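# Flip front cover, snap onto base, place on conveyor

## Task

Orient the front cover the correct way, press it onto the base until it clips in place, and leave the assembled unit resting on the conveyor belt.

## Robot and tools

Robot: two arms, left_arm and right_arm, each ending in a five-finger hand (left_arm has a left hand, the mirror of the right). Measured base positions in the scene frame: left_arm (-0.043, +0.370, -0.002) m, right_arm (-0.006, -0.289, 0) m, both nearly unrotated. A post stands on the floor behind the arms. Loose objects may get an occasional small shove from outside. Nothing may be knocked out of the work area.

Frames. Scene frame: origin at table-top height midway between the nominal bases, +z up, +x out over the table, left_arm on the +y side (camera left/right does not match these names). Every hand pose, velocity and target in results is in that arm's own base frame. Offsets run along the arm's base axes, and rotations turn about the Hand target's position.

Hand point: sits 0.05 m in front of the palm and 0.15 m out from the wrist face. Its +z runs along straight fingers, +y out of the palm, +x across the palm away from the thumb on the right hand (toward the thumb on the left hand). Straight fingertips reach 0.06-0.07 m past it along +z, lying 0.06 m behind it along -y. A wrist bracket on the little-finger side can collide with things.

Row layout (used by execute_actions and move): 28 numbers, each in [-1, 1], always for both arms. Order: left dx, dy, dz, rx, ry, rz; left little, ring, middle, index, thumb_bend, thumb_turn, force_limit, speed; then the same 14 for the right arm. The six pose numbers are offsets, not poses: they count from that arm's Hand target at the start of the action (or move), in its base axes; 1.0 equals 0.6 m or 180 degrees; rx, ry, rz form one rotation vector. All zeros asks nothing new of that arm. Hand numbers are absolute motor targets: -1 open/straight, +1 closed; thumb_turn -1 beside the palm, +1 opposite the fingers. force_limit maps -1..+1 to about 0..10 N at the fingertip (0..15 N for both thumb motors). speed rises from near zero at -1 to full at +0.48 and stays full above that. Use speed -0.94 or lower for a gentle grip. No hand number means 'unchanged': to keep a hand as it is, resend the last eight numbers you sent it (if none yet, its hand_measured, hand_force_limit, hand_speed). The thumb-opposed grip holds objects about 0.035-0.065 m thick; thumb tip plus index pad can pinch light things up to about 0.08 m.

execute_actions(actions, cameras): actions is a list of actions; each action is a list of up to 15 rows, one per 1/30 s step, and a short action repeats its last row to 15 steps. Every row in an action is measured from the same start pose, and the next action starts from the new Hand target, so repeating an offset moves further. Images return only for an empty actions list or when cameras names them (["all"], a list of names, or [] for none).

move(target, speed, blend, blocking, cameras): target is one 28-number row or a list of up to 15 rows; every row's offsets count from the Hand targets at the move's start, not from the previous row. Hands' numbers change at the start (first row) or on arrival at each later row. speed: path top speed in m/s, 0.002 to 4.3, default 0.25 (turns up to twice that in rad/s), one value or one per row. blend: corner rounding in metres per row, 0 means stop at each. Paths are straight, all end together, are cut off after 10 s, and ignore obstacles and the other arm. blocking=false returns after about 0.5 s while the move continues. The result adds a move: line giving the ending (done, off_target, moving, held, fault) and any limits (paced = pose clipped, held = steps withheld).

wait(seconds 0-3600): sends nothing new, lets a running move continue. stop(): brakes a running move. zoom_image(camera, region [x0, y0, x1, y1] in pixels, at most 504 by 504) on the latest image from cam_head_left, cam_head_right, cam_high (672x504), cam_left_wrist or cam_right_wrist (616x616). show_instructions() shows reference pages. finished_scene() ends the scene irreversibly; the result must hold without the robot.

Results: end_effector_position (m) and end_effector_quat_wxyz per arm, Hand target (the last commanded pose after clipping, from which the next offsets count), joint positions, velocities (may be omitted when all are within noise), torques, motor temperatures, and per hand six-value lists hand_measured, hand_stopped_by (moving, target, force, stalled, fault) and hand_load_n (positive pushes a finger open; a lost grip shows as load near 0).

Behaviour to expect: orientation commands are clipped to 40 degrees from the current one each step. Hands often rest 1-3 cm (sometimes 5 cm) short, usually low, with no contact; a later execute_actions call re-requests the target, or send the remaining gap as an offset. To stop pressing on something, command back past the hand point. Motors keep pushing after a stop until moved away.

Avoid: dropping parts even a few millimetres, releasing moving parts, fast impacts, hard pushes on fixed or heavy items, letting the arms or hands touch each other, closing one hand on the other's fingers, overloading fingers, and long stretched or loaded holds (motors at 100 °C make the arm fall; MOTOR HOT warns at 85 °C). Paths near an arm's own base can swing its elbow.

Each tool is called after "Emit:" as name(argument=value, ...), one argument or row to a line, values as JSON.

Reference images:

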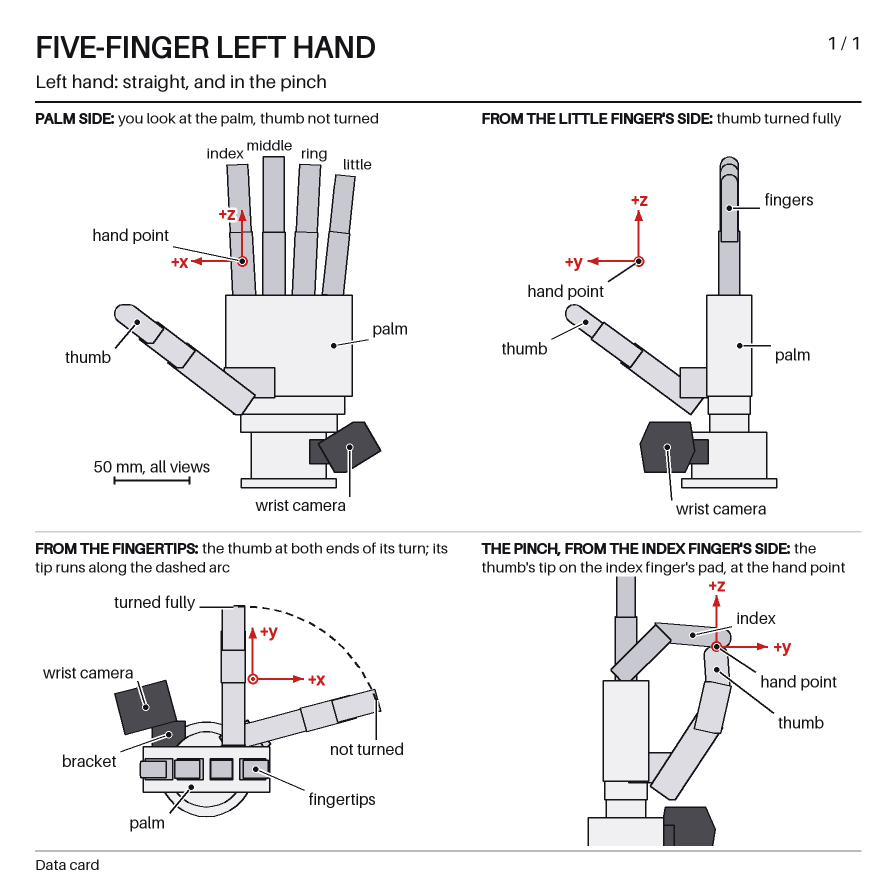

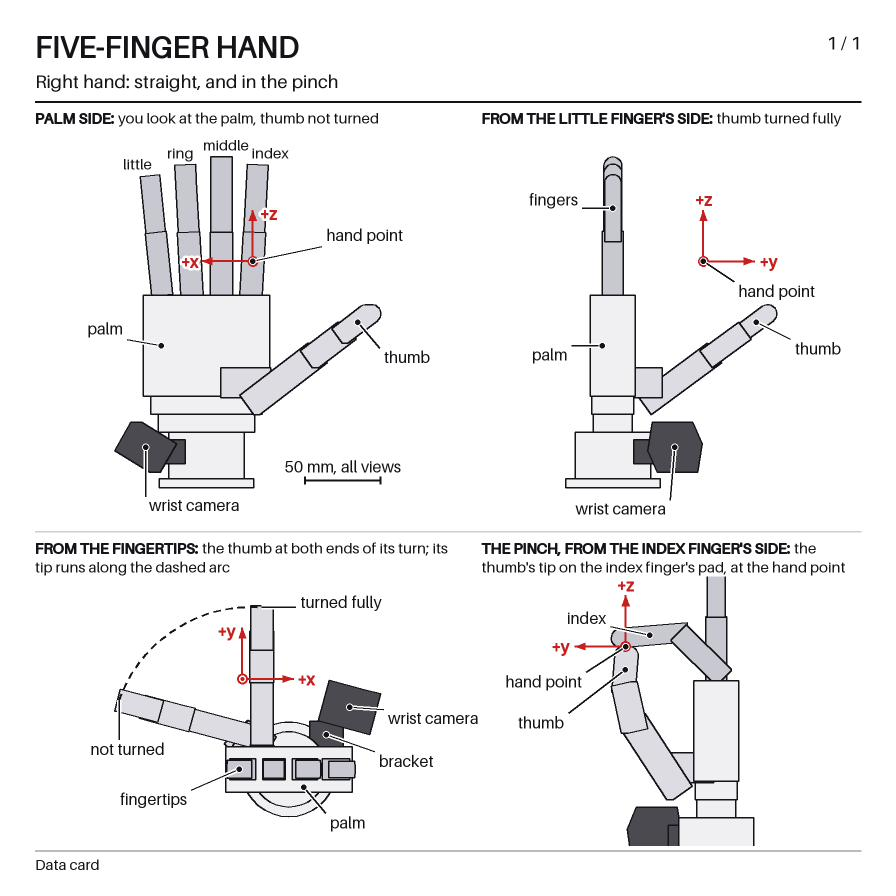

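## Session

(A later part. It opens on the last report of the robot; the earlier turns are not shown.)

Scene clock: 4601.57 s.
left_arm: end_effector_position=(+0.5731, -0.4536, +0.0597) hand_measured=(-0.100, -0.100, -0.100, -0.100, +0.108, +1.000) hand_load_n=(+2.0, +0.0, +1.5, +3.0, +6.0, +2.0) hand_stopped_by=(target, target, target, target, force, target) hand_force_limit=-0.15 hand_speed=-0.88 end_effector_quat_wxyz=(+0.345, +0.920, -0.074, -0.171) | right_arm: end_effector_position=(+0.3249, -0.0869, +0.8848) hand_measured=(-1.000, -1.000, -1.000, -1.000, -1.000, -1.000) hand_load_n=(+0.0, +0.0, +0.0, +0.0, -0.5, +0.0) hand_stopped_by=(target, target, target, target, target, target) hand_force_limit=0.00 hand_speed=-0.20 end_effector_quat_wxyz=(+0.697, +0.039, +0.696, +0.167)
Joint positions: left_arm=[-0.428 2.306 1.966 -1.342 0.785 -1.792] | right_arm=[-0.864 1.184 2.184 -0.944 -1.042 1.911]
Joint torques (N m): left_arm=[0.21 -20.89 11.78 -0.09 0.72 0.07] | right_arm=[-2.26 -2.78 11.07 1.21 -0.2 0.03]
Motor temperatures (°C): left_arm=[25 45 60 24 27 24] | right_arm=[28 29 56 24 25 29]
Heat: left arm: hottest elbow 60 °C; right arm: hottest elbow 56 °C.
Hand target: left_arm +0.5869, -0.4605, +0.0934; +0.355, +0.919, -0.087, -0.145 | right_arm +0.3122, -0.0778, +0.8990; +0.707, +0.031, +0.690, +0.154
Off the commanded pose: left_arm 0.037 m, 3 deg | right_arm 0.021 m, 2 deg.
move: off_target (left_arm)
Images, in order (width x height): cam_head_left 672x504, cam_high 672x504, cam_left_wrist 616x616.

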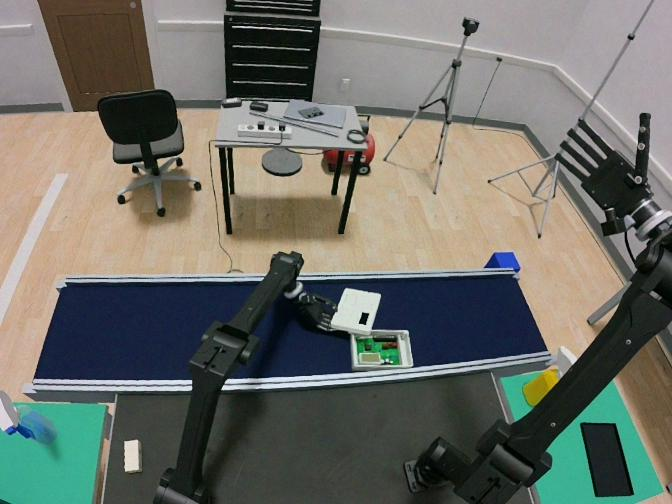

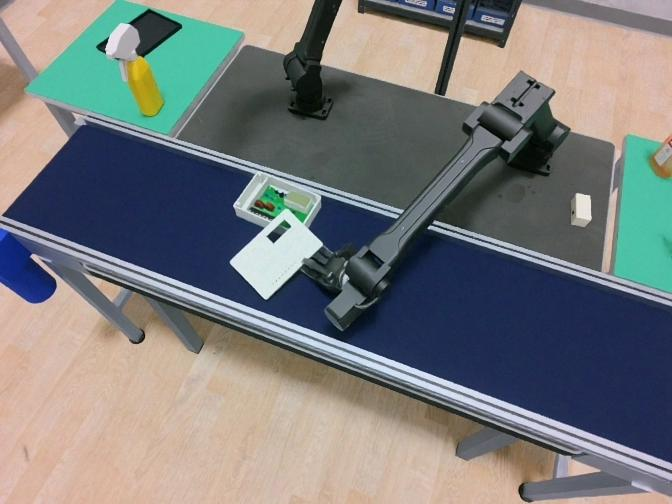

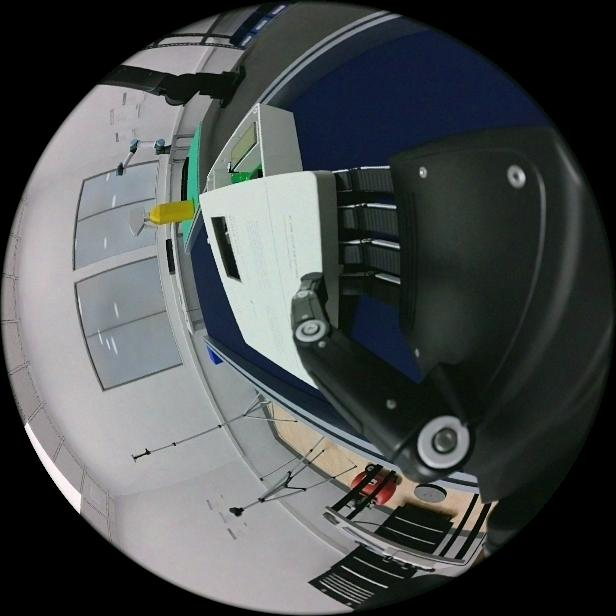

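Emit:
move(
  target=[0.0,0.0,0.05,0,0,0,-0.1,-0.1,-0.1,-0.1,0.4,1,-0.15,-0.88, 0,0,0,0,0,0,-1,-1,-1,-1,-1,-1,0,-0.2],
  speed=0.03,
  cameras=["cam_left_wrist","cam_head_left","cam_high"],
)

Emit:
zoom_image(
  camera="cam_head_left",
  region=[260, 270, 420, 390],
)

Emit:
zoom_image(
  camera="cam_high",
  region=[230, 190, 370, 320],
)

Scene clock: 4616.27 s.
left_arm: end_effector_position=(+0.5738, -0.4538, +0.0849) hand_measured=(-0.100, -0.100, -0.100, -0.100, +0.108, +1.000) hand_load_n=(+2.0, +0.0, +1.5, +3.0, +6.0, +2.0) hand_stopped_by=(target, target, target, target, force, target) hand_force_limit=-0.15 hand_speed=-0.88 end_effector_quat_wxyz=(+0.344, +0.920, -0.073, -0.174) | right_arm: end_effector_position=(+0.3249, -0.0869, +0.8848) hand_measured=(-1.000, -1.000, -1.000, -1.000, -1.000, -1.000) hand_load_n=(+0.0, +0.0, +0.0, +0.0, -0.5, +0.0) hand_stopped_by=(target, target, target, target, target, target) hand_force_limit=0.00 hand_speed=-0.20 end_effector_quat_wxyz=(+0.697, +0.039, +0.696, +0.167)
Joint positions: left_arm=[-0.428 2.288 2.002 -1.404 0.783 -1.792] | right_arm=[-0.864 1.184 2.184 -0.944 -1.042 1.911]
Joint torques (N m): left_arm=[0.03 -21.25 12.04 -0.2 0.75 0.07] | right_arm=[-2.26 -2.73 11.1 1.21 -0.19 0.03]
Motor temperatures (°C): left_arm=[25 48 56 24 27 24] | right_arm=[28 29 56 24 25 29]
Heat: left arm: hottest elbow 56 °C; right arm: hottest elbow 56 °C.
Hand target: left_arm +0.5869, -0.4605, +0.1233; +0.355, +0.920, -0.087, -0.145 | right_arm +0.3122, -0.0778, +0.8990; +0.707, +0.031, +0.690, +0.154
Off the commanded pose: left_arm 0.041 m, 4 deg | right_arm 0.021 m, 2 deg.
move: off_target (left_arm)
Images, in order (width x height): cam_head_left 672x504, cam_high 672x504, cam_left_wrist 616x616.

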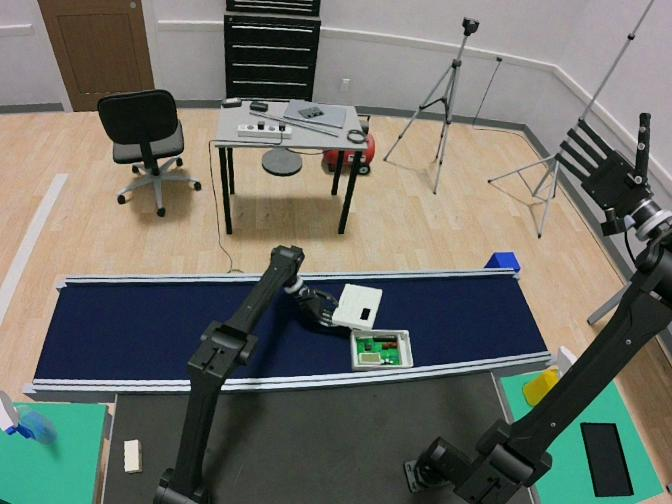

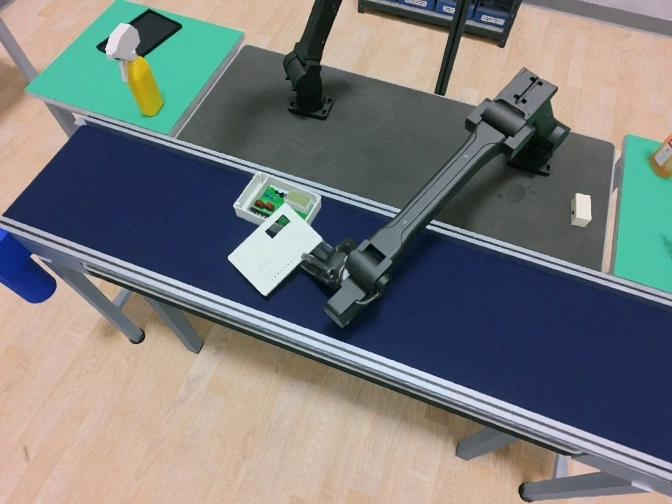

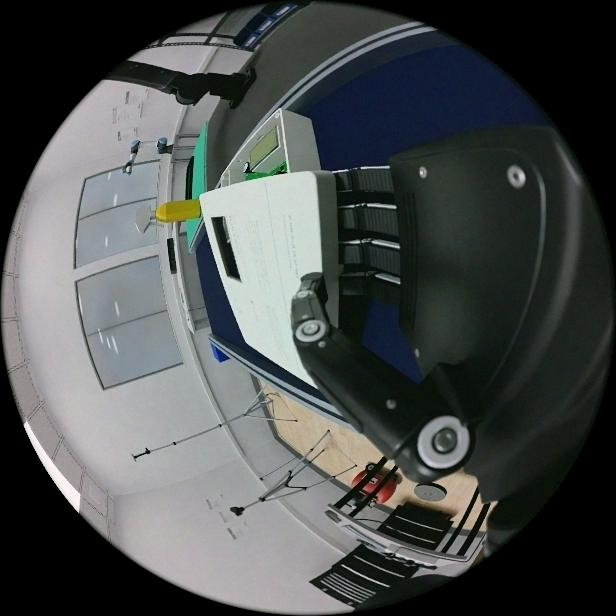

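Scaled by 3.150 from the camera's image (finer frame: 960x720).

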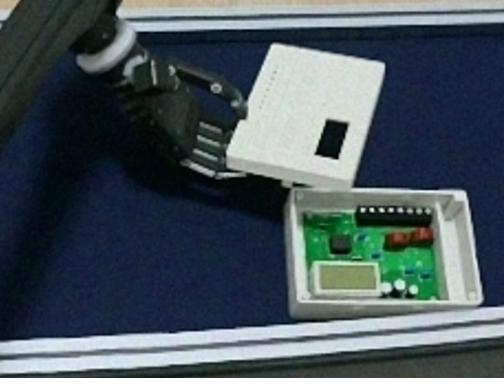

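Scaled by 3.600 from the camera's image (finer frame: 960x720).

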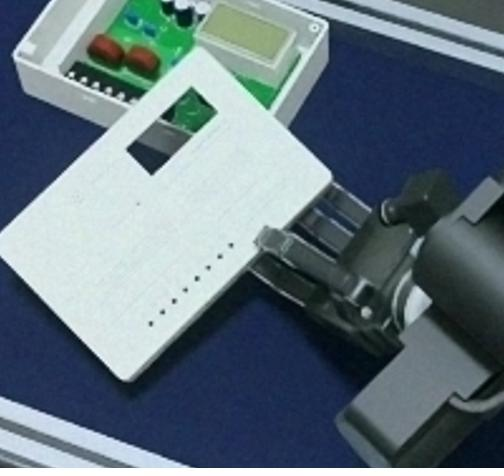

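Emit:
move(
  target=[
    [0.0,0.0,0.12,0,0,0,-0.1,-0.1,-0.1,-0.1,0.4,1,-0.15,-0.88, 0,0,0,0,0,0,-1,-1,-1,-1,-1,-1,0,-0.2],
    [-0.01,0.2675,0.2445,0,0,0,-0.1,-0.1,-0.1,-0.1,0.4,1,-0.15,-0.88, 0,0,0,0,0,0,-1,-1,-1,-1,-1,-1,0,-0.2],
  ],
  speed=0.08,
  blend=0.02,
  cameras=["cam_left_wrist","cam_head_left","cam_high"],
)

Emit:
zoom_image(
  camera="cam_left_wrist",
  region=[150, 150, 400, 400],
)

Emit:
zoom_image(
  camera="cam_high",
  region=[220, 140, 420, 320],
)

Scene clock: 4665.30 s.
left_arm: end_effector_position=(+0.5862, -0.3040, +0.2575) hand_measured=(-0.100, -0.100, -0.100, -0.100, +0.108, +1.000) hand_load_n=(+2.0, +0.0, +1.5, +3.0, +6.5, +2.0) hand_stopped_by=(target, target, target, target, force, target) hand_force_limit=-0.15 hand_speed=-0.88 end_effector_quat_wxyz=(+0.364, +0.923, -0.062, -0.108) | right_arm: end_effector_position=(+0.3249, -0.0869, +0.8848) hand_measured=(-1.000, -1.000, -1.000, -1.000, -1.000, -1.000) hand_load_n=(+0.0, +0.0, +0.0, +0.0, +0.0, +0.0) hand_stopped_by=(target, target, target, target, target, target) hand_force_limit=0.00 hand_speed=-0.20 end_effector_quat_wxyz=(+0.697, +0.039, +0.696, +0.167)
Joint positions: left_arm=[-0.205 2.022 1.998 -1.695 0.767 -1.582] | right_arm=[-0.864 1.184 2.184 -0.944 -1.042 1.911]
Joint torques (N m): left_arm=[0.67 -18.55 7.98 -0.13 0.74 0.19] | right_arm=[-2.14 -2.78 11.08 1.22 -0.19 0.03]
Motor temperatures (°C): left_arm=[25 52 62 24 27 24] | right_arm=[28 29 56 24 25 29]
Heat: left arm: hottest elbow 62 °C; right arm: hottest elbow 56 °C.
Hand target: left_arm +0.5809, -0.3000, +0.2700; +0.355, +0.919, -0.087, -0.145 | right_arm +0.3122, -0.0778, +0.8990; +0.707, +0.031, +0.690, +0.154
Off the commanded pose: left_arm 0.014 m, 5 deg | right_arm 0.021 m, 2 deg.
joint sent to its limit (left arm) — joint 4 (wrist pitch), lower limit. The joint targets are off in orientation, not in position.
move: off_target (left_arm)
Images, in order (width x height): cam_head_left 672x504, cam_high 672x504, cam_left_wrist 616x616.

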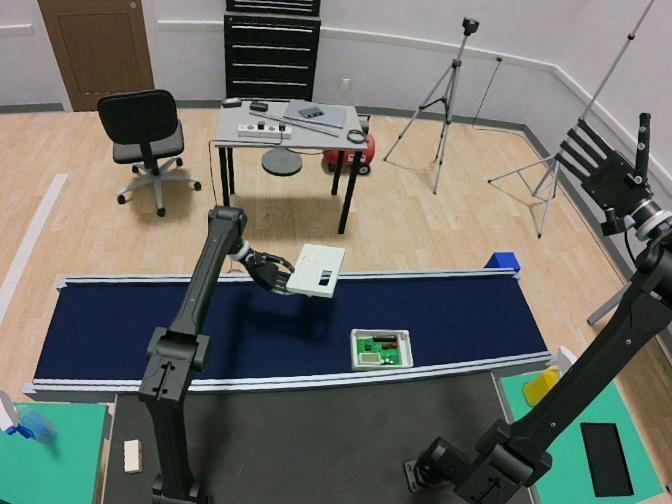

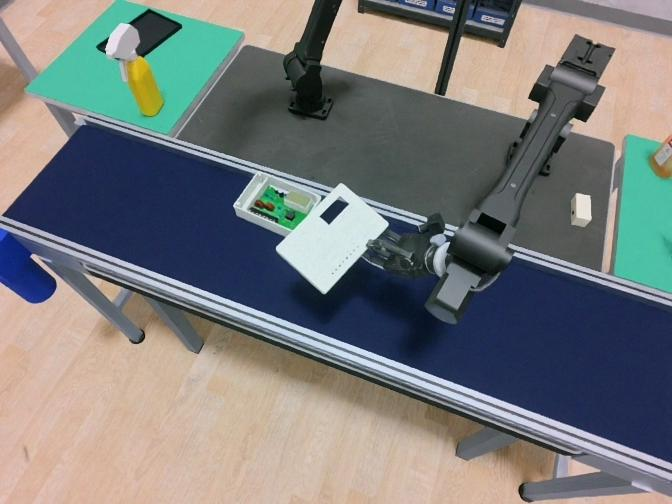

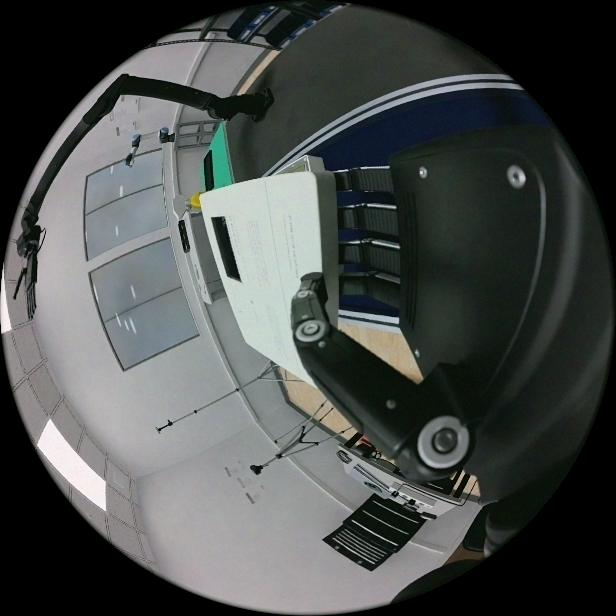

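Scaled by 2.016 from the camera's image (finer frame: 880x880).

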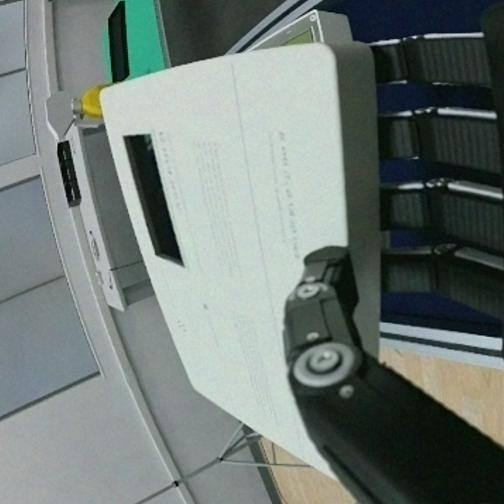

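Scaled by 2.520 from the camera's image (finer frame: 960x720).

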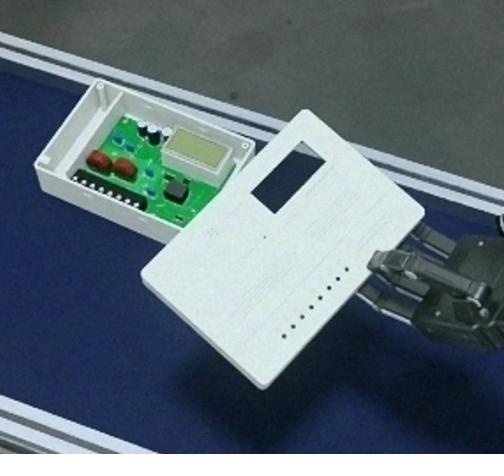

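Emit:
move(
  target=[0,0,0,0,0,0,-0.1,-0.1,-0.1,-0.1,0.4,1,-0.15,-0.88, 0.15,0.06,-0.75,0,0.5,0,-1,-1,-1,-1,-1,-1,0,-0.2],
  speed=0.3,
  cameras=["cam_high","cam_right_wrist"],
)

Scene clock: 4685.87 s.
left_arm: end_effector_position=(+0.5861, -0.3040, +0.2575) hand_measured=(-0.100, -0.100, -0.100, -0.100, +0.108, +1.000) hand_load_n=(+2.0, +0.0, +1.5, +3.0, +6.0, +2.5) hand_stopped_by=(target, target, target, target, force, target) hand_force_limit=-0.15 hand_speed=-0.88 end_effector_quat_wxyz=(+0.364, +0.923, -0.062, -0.108) | right_arm: end_effector_position=(+0.4029, -0.0468, +0.4526) hand_measured=(-1.000, -1.000, -1.000, -1.000, -1.000, -1.000) hand_load_n=(+0.0, +0.0, +0.0, +0.0, +0.0, +0.0) hand_stopped_by=(target, target, target, target, target, target) hand_force_limit=0.00 hand_speed=-0.20 end_effector_quat_wxyz=(+0.194, +0.144, +0.967, +0.075)
Joint positions: left_arm=[-0.205 2.022 1.998 -1.695 0.767 -1.582] | right_arm=[-0.374 1.172 1.634 -1.679 -0.232 1.533]
Joint torques (N m): left_arm=[0.67 -18.55 7.95 -0.13 0.74 0.21] | right_arm=[-0.26 -5.13 9.39 0.7 -0.23 0.1]
Motor temperatures (°C): left_arm=[25 50 56 24 27 24] | right_arm=[28 29 55 24 25 29]
Heat: left arm: hottest elbow 56 °C; right arm: hottest elbow 55 °C.
Hand target: left_arm +0.5809, -0.3000, +0.2700; +0.355, +0.919, -0.087, -0.145 | right_arm +0.4021, -0.0418, +0.4490; +0.012, +0.131, +0.988, +0.087
Off the commanded pose: left_arm 0.014 m, 5 deg | right_arm 0.006 m, 21 deg.
joint sent to its limit (left arm) — joint 4 (wrist pitch), lower limit. The joint targets are off in orientation, not in position.
joint sent to its limit (right arm) — joint 4 (wrist pitch), lower limit. The joint targets are off in orientation, not in position.
move: off_target (right_arm)

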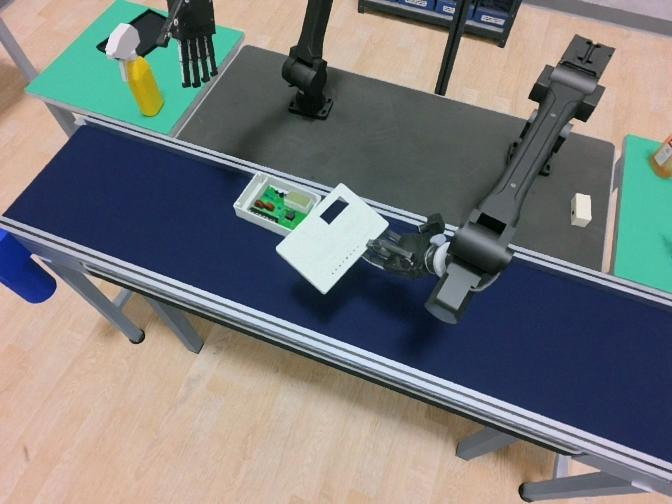

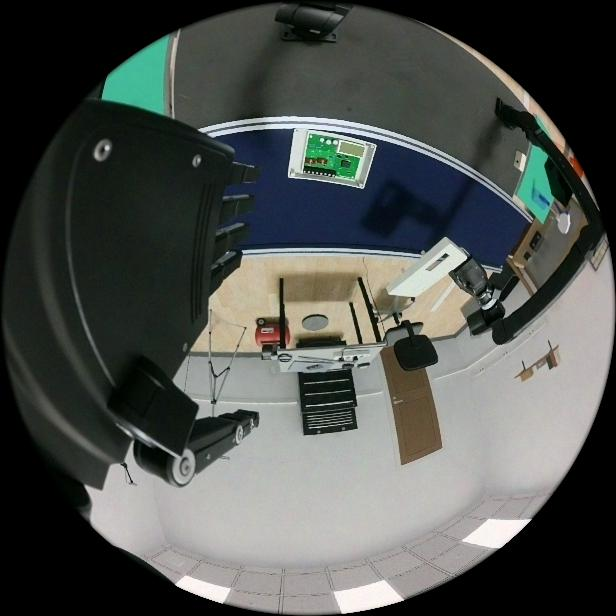

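Emit:
move(
  target=[0,0,0,0,0,0,-0.1,-0.1,-0.1,-0.1,0.4,1,-0.15,-0.88, 0.0065,-0.05,-0.415,0,0,0.028,-1,-1,-1,-1,-1,-1,0,-0.2],
  speed=0.2,
  cameras=["cam_high","cam_right_wrist"],
)

Emit:
zoom_image(
  camera="cam_right_wrist",
  region=[240, 100, 460, 320],
)

Emit:
zoom_image(
  camera="cam_high",
  region=[210, 140, 410, 320],
)

Scene clock: 4695.40 s.
left_arm: end_effector_position=(+0.5861, -0.3040, +0.2575) hand_measured=(-0.100, -0.100, -0.100, -0.100, +0.108, +1.000) hand_load_n=(+2.0, +0.0, +1.5, +3.0, +6.0, +2.0) hand_stopped_by=(target, target, target, target, force, target) hand_force_limit=-0.15 hand_speed=-0.88 end_effector_quat_wxyz=(+0.364, +0.923, -0.062, -0.108) | right_arm: end_effector_position=(+0.4073, -0.0655, +0.2025) hand_measured=(-1.000, -1.000, -1.000, -1.000, -1.000, -1.000) hand_load_n=(+0.0, +0.5, +0.0, +0.0, +0.0, +0.0) hand_stopped_by=(target, target, target, target, target, target) hand_force_limit=0.00 hand_speed=-0.20 end_effector_quat_wxyz=(+0.005, +0.087, +0.992, +0.089)
Joint positions: left_arm=[-0.205 2.022 1.998 -1.695 0.767 -1.582] | right_arm=[-0.398 1.384 1.231 -1.462 -0.174 1.344]
Joint torques (N m): left_arm=[0.67 -18.55 7.95 -0.13 0.74 0.21] | right_arm=[-2.2 -8.29 9.72 0.61 -0.16 -0.13]
Motor temperatures (°C): left_arm=[25 50 54 24 27 24] | right_arm=[28 29 55 24 25 29]
Heat: left arm: hottest elbow 54 °C; right arm: hottest elbow 55 °C.
Hand target: left_arm +0.5809, -0.3000, +0.2700; +0.355, +0.919, -0.087, -0.145 | right_arm +0.4060, -0.0717, +0.2000; +0.008, +0.087, +0.992, +0.087
Off the commanded pose: left_arm 0.014 m, 5 deg | right_arm 0.007 m, 0 deg.
joint sent to its limit (left arm) — joint 4 (wrist pitch), lower limit. The joint targets are off in orientation, not in position.
move: done

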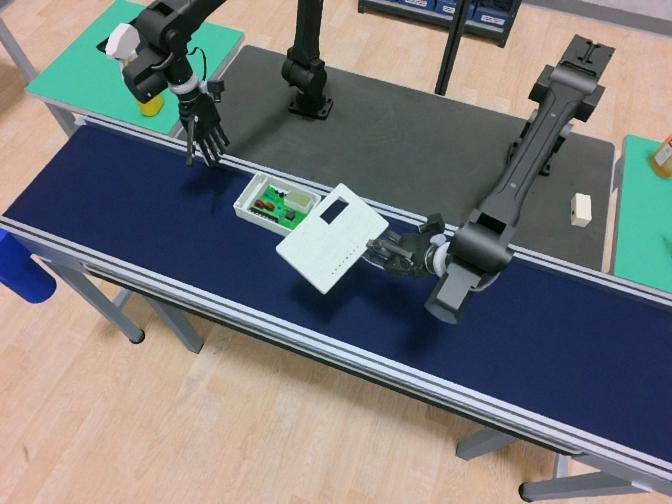

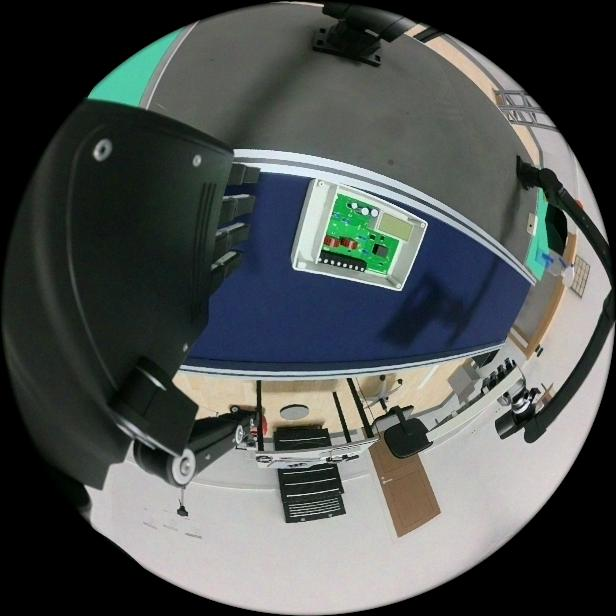

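Scaled by 2.291 from the camera's image (finer frame: 880x880).

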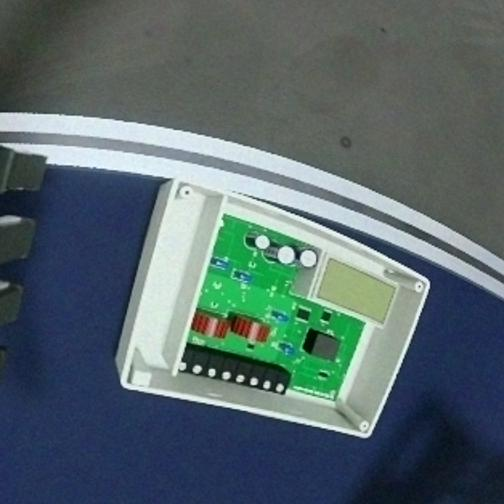

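Scaled by 2.520 from the camera's image (finer frame: 960x720).

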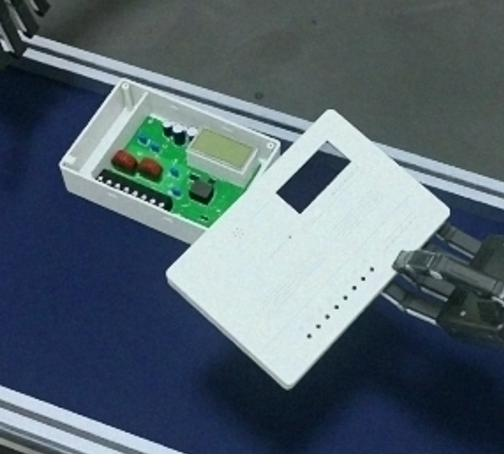

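Emit:
move(
  target=[0,0,0,0,0,0,-0.1,-0.1,-0.1,-0.1,0.4,1,-0.15,-0.88, 0.03,0.1417,-0.075,0,0,0.008,-1,-1,-1,-1,-1,-1,0,-0.2],
  speed=0.1,
  cameras=["cam_high","cam_right_wrist","cam_head_left"],
)

Emit:
zoom_image(
  camera="cam_high",
  region=[190, 140, 350, 270],
)

Emit:
zoom_image(
  camera="cam_right_wrist",
  region=[200, 140, 400, 340],
)

Emit:
zoom_image(
  camera="cam_head_left",
  region=[320, 290, 480, 420],
)

Scene clock: 4815.30 s.
left_arm: end_effector_position=(+0.5861, -0.3040, +0.2575) hand_measured=(-0.100, -0.100, -0.100, -0.100, +0.108, +1.000) hand_load_n=(+1.5, +0.0, +1.5, +3.0, +6.0, +2.0) hand_stopped_by=(target, target, target, target, force, target) hand_force_limit=-0.15 hand_speed=-0.88 end_effector_quat_wxyz=(+0.364, +0.923, -0.062, -0.108) | right_arm: end_effector_position=(+0.4241, +0.0082, +0.1605) hand_measured=(-1.000, -1.000, -1.000, -1.000, -1.000, -1.000) hand_load_n=(+0.0, +0.0, +0.0, +0.0, +0.0, +0.0) hand_stopped_by=(target, target, target, target, target, target) hand_force_limit=0.00 hand_speed=-0.20 end_effector_quat_wxyz=(+0.010, +0.073, +0.994, +0.086)
Joint positions: left_arm=[-0.205 2.022 1.998 -1.695 0.767 -1.582] | right_arm=[-0.204 1.384 1.119 -1.308 -0.174 1.513]
Joint torques (N m): left_arm=[0.67 -18.55 7.95 -0.13 0.74 0.21] | right_arm=[-0.44 -7.88 9.13 0.77 -0.36 0.17]
Motor temperatures (°C): left_arm=[25 49 49 24 27 24] | right_arm=[28 31 52 24 25 29]
Heat: left arm: hottest shoulder 49 °C; right arm: hottest elbow 52 °C.
Hand target: left_arm +0.5809, -0.3000, +0.2700; +0.355, +0.919, -0.087, -0.145 | right_arm +0.4240, +0.0133, +0.1550; +0.007, +0.075, +0.993, +0.087
Off the commanded pose: left_arm 0.014 m, 5 deg | right_arm 0.008 m, 0 deg.
joint sent to its limit (left arm) — joint 4 (wrist pitch), lower limit. The joint targets are off in orientation, not in position.
move: done
Images, in order (width x height): cam_head_left 672x504, cam_high 672x504, cam_right_wrist 616x616.

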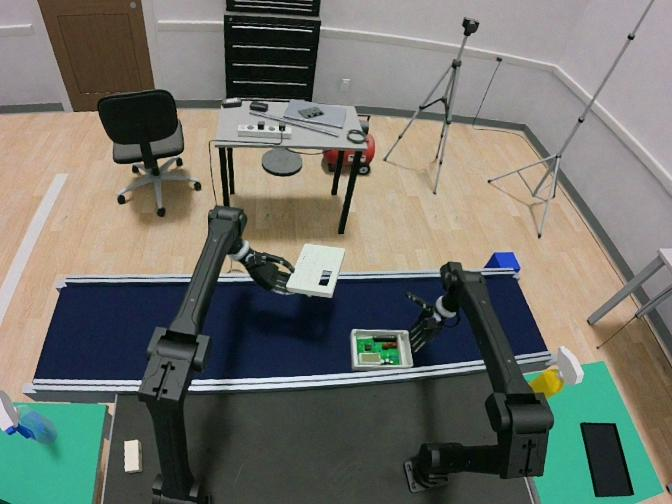

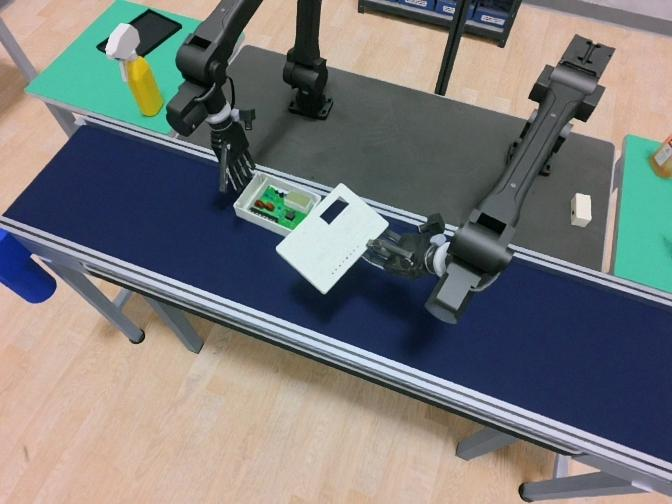

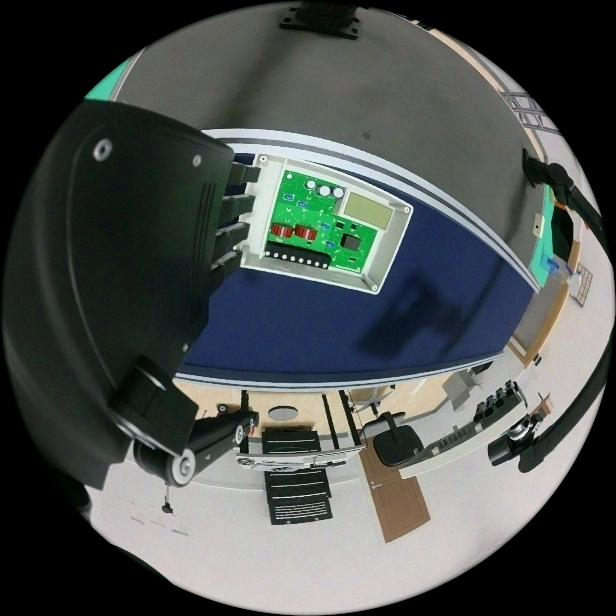

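Scaled by 3.150 from the camera's image (finer frame: 960x720).

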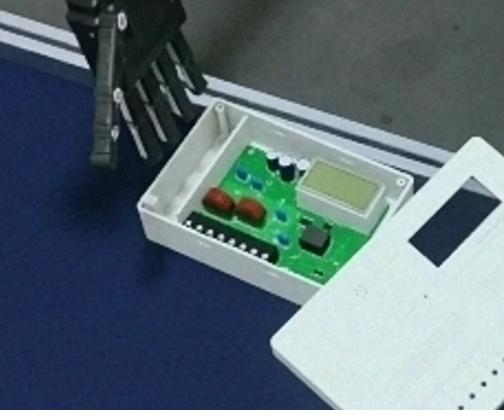

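Scaled by 2.520 from the camera's image (finer frame: 880x880).

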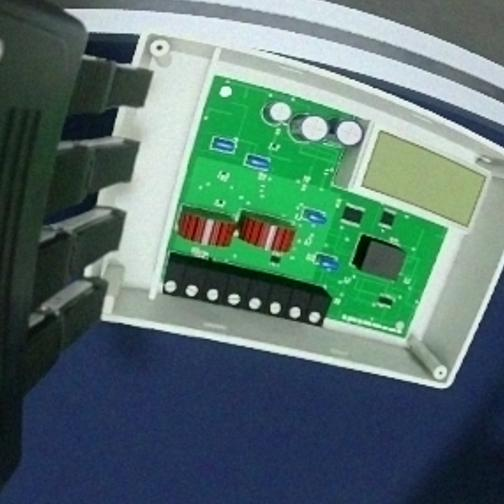

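Scaled by 3.150 from the camera's image (finer frame: 960x720).

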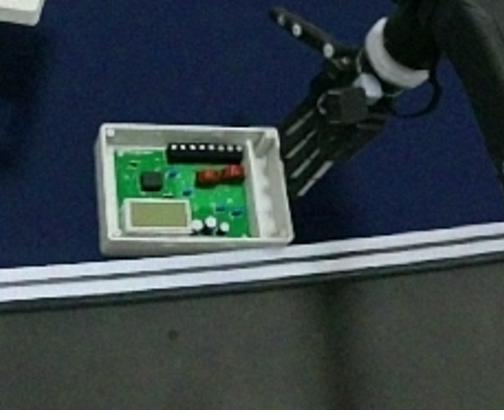

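Emit:
move(
  target=[0,0,0,0,0,0,-0.1,-0.1,-0.1,-0.1,0.4,1,-0.15,-0.88, 0.008,0.048,-0.01,0,0,0,-1,-1,-1,-1,-1,-1,0,-0.2],
  speed=0.1,
  cameras=["cam_high","cam_right_wrist","cam_head_left"],
)

Emit:
zoom_image(
  camera="cam_high",
  region=[190, 140, 350, 270],
)

Emit:
zoom_image(
  camera="cam_right_wrist",
  region=[200, 140, 400, 340],
)

Emit:
zoom_image(
  camera="cam_head_left",
  region=[320, 290, 480, 420],
)

Scene clock: 4836.03 s.
left_arm: end_effector_position=(+0.5861, -0.3040, +0.2575) hand_measured=(-0.100, -0.100, -0.100, -0.100, +0.108, +1.000) hand_load_n=(+2.0, +0.0, +1.5, +3.0, +6.5, +2.0) hand_stopped_by=(target, target, target, target, force, target) hand_force_limit=-0.15 hand_speed=-0.88 end_effector_quat_wxyz=(+0.364, +0.923, -0.062, -0.108) | right_arm: end_effector_position=(+0.4291, +0.0376, +0.1555) hand_measured=(-1.000, -1.000, -1.000, -1.000, -1.000, -1.000) hand_load_n=(+0.0, +0.0, +0.0, +0.5, +0.0, +0.0) hand_stopped_by=(target, target, target, target, target, target) hand_force_limit=0.00 hand_speed=-0.20 end_effector_quat_wxyz=(+0.011, +0.072, +0.994, +0.087)
Joint positions: left_arm=[-0.205 2.022 1.998 -1.695 0.767 -1.582] | right_arm=[-0.128 1.384 1.105 -1.278 -0.174 1.589]
Joint torques (N m): left_arm=[0.67 -18.55 7.97 -0.13 0.74 0.21] | right_arm=[-0.38 -7.71 9.18 0.83 -0.32 0.09]
Heat: left arm: hottest shoulder 49 °C; right arm: hottest elbow 51 °C.
Hand target: left_arm +0.5809, -0.3000, +0.2700; +0.355, +0.919, -0.087, -0.145 | right_arm +0.4288, +0.0421, +0.1490; +0.007, +0.074, +0.993, +0.087
Off the commanded pose: left_arm 0.014 m, 5 deg | right_arm 0.008 m, 1 deg.
joint sent to its limit (left arm) — joint 4 (wrist pitch), lower limit. The joint targets are off in orientation, not in position.
move: done
Images, in order (width x height): cam_head_left 672x504, cam_high 672x504, cam_right_wrist 616x616.

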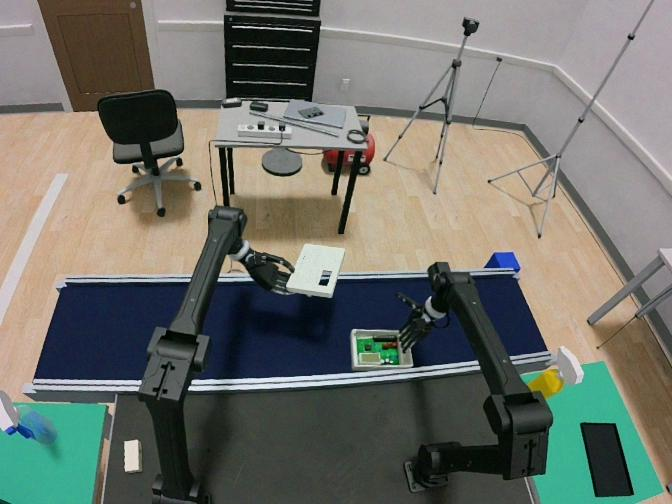

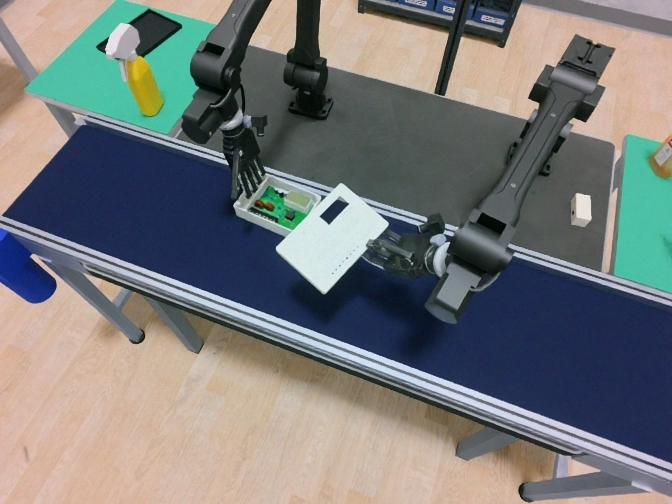

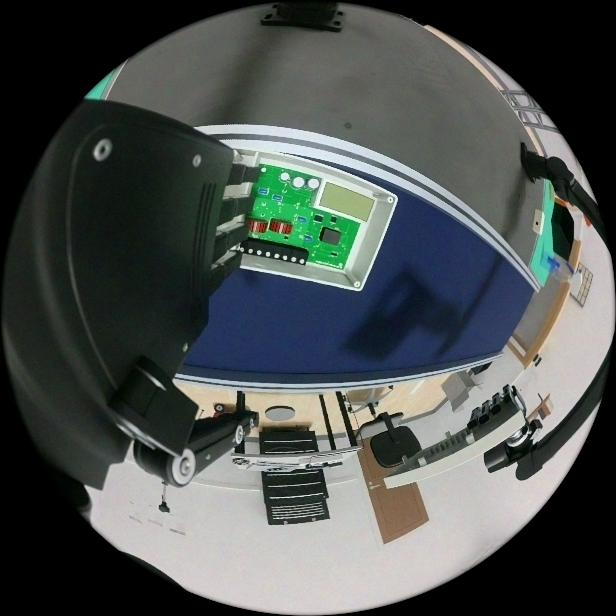

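Scaled by 3.150 from the camera's image (finer frame: 960x720).

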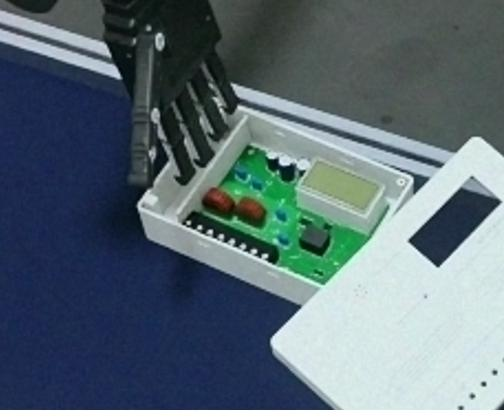

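Scaled by 2.520 from the camera's image (finer frame: 880x880).

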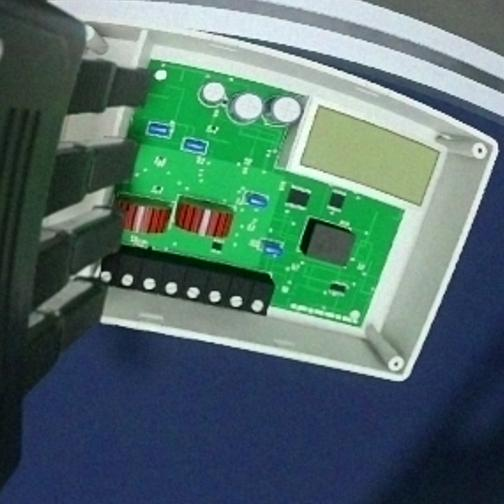

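Scaled by 3.150 from the camera's image (finer frame: 960x720).

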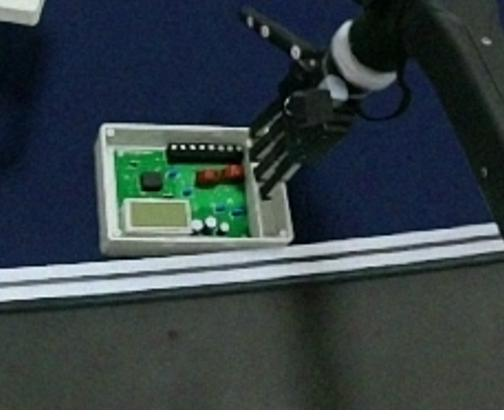

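Emit:
move(
  target=[
    [0,0,0,0,0,0,-0.1,-0.1,-0.1,-0.1,0.4,1,-0.15,-0.88, -0.002,-0.015,-0.01,0,0,0,-1,-1,-1,-1,-1,-1,0,-0.2],
    [0,0,0,0,0,0,-0.1,-0.1,-0.1,-0.1,0.4,1,-0.15,-0.88, -0.002,-0.015,-0.075,0,0,0,-1,-1,-1,-1,-1,-1,0,-0.2],
  ],
  speed=0.07,
  cameras=["cam_high","cam_right_wrist","cam_head_left"],
)

Emit:
zoom_image(
  camera="cam_high",
  region=[190, 140, 350, 270],
)

Emit:
zoom_image(
  camera="cam_right_wrist",
  region=[200, 140, 400, 340],
)

Scene clock: 4855.87 s.
left_arm: end_effector_position=(+0.5861, -0.3040, +0.2575) hand_measured=(-0.100, -0.100, -0.100, -0.100, +0.108, +1.000) hand_load_n=(+2.0, +0.0, +1.5, +3.0, +6.0, +2.0) hand_stopped_by=(target, target, target, target, force, target) hand_force_limit=-0.15 hand_speed=-0.88 end_effector_quat_wxyz=(+0.364, +0.923, -0.062, -0.108) | right_arm: end_effector_position=(+0.4302, +0.0368, +0.1172) hand_measured=(-1.000, -1.000, -1.000, -1.000, -1.000, -1.000) hand_load_n=(+0.5, +0.0, +0.0, +0.0, +0.0, +0.0) hand_stopped_by=(target, target, target, target, target, target) hand_force_limit=0.00 hand_speed=-0.20 end_effector_quat_wxyz=(+0.014, +0.073, +0.993, +0.086)
Joint positions: left_arm=[-0.205 2.022 1.998 -1.695 0.767 -1.582] | right_arm=[-0.129 1.417 1.032 -1.166 -0.174 1.59]
Joint torques (N m): left_arm=[0.67 -18.55 7.95 -0.13 0.74 0.21] | right_arm=[-2.02 -7.18 8.13 1.1 -0.34 -0.07]
Heat: left arm: hottest shoulder 49 °C; right arm: hottest elbow 50 °C.
Hand target: left_arm +0.5809, -0.3000, +0.2700; +0.355, +0.919, -0.087, -0.145 | right_arm +0.4276, +0.0331, +0.1040; +0.007, +0.075, +0.993, +0.087
Off the commanded pose: left_arm 0.014 m, 5 deg | right_arm 0.014 m, 1 deg.
joint sent to its limit (left arm) — joint 4 (wrist pitch), lower limit. The joint targets are off in orientation, not in position.
move: off_target (right_arm)
Images, in order (width x height): cam_head_left 672x504, cam_high 672x504, cam_right_wrist 616x616.

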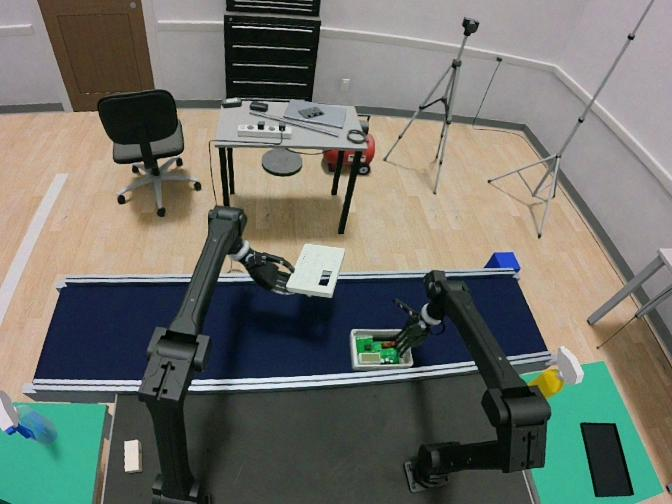

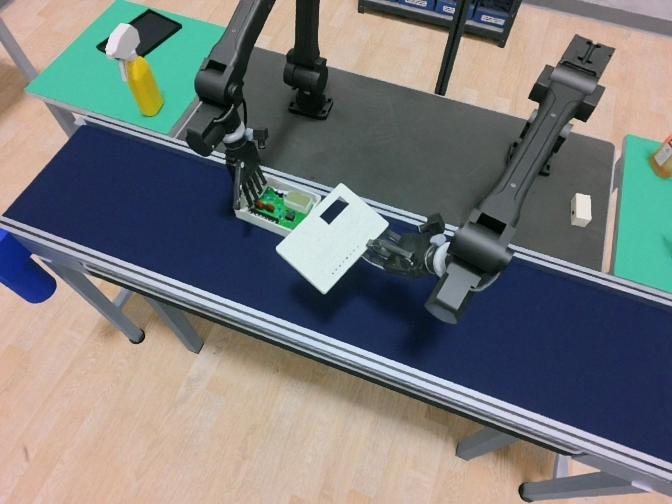

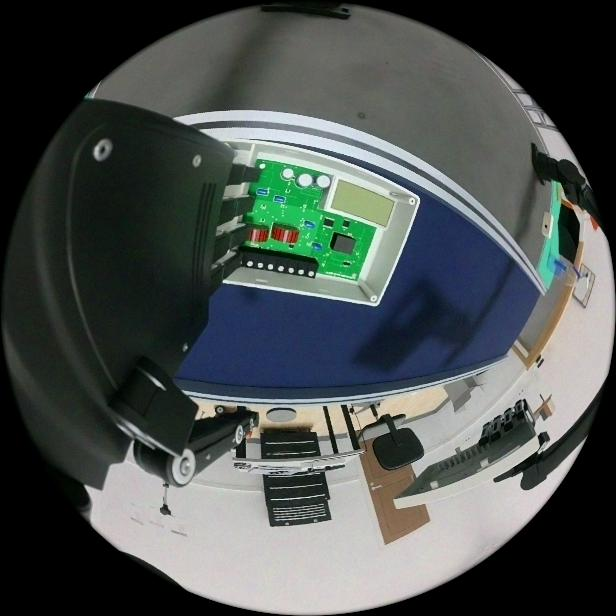

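Scaled by 3.150 from the camera's image (finer frame: 960x720).

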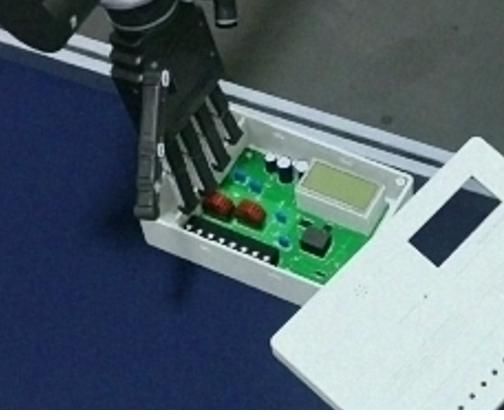

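Scaled by 2.520 from the camera's image (finer frame: 880x880).

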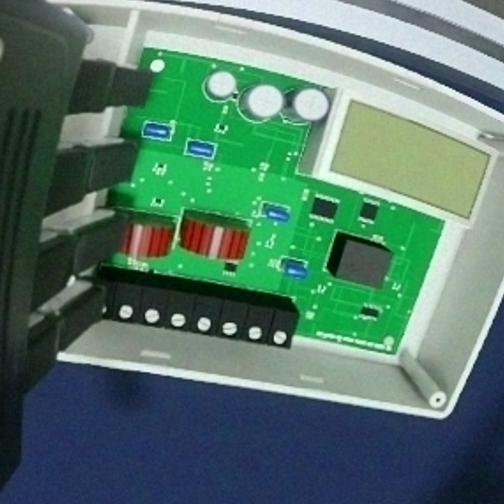

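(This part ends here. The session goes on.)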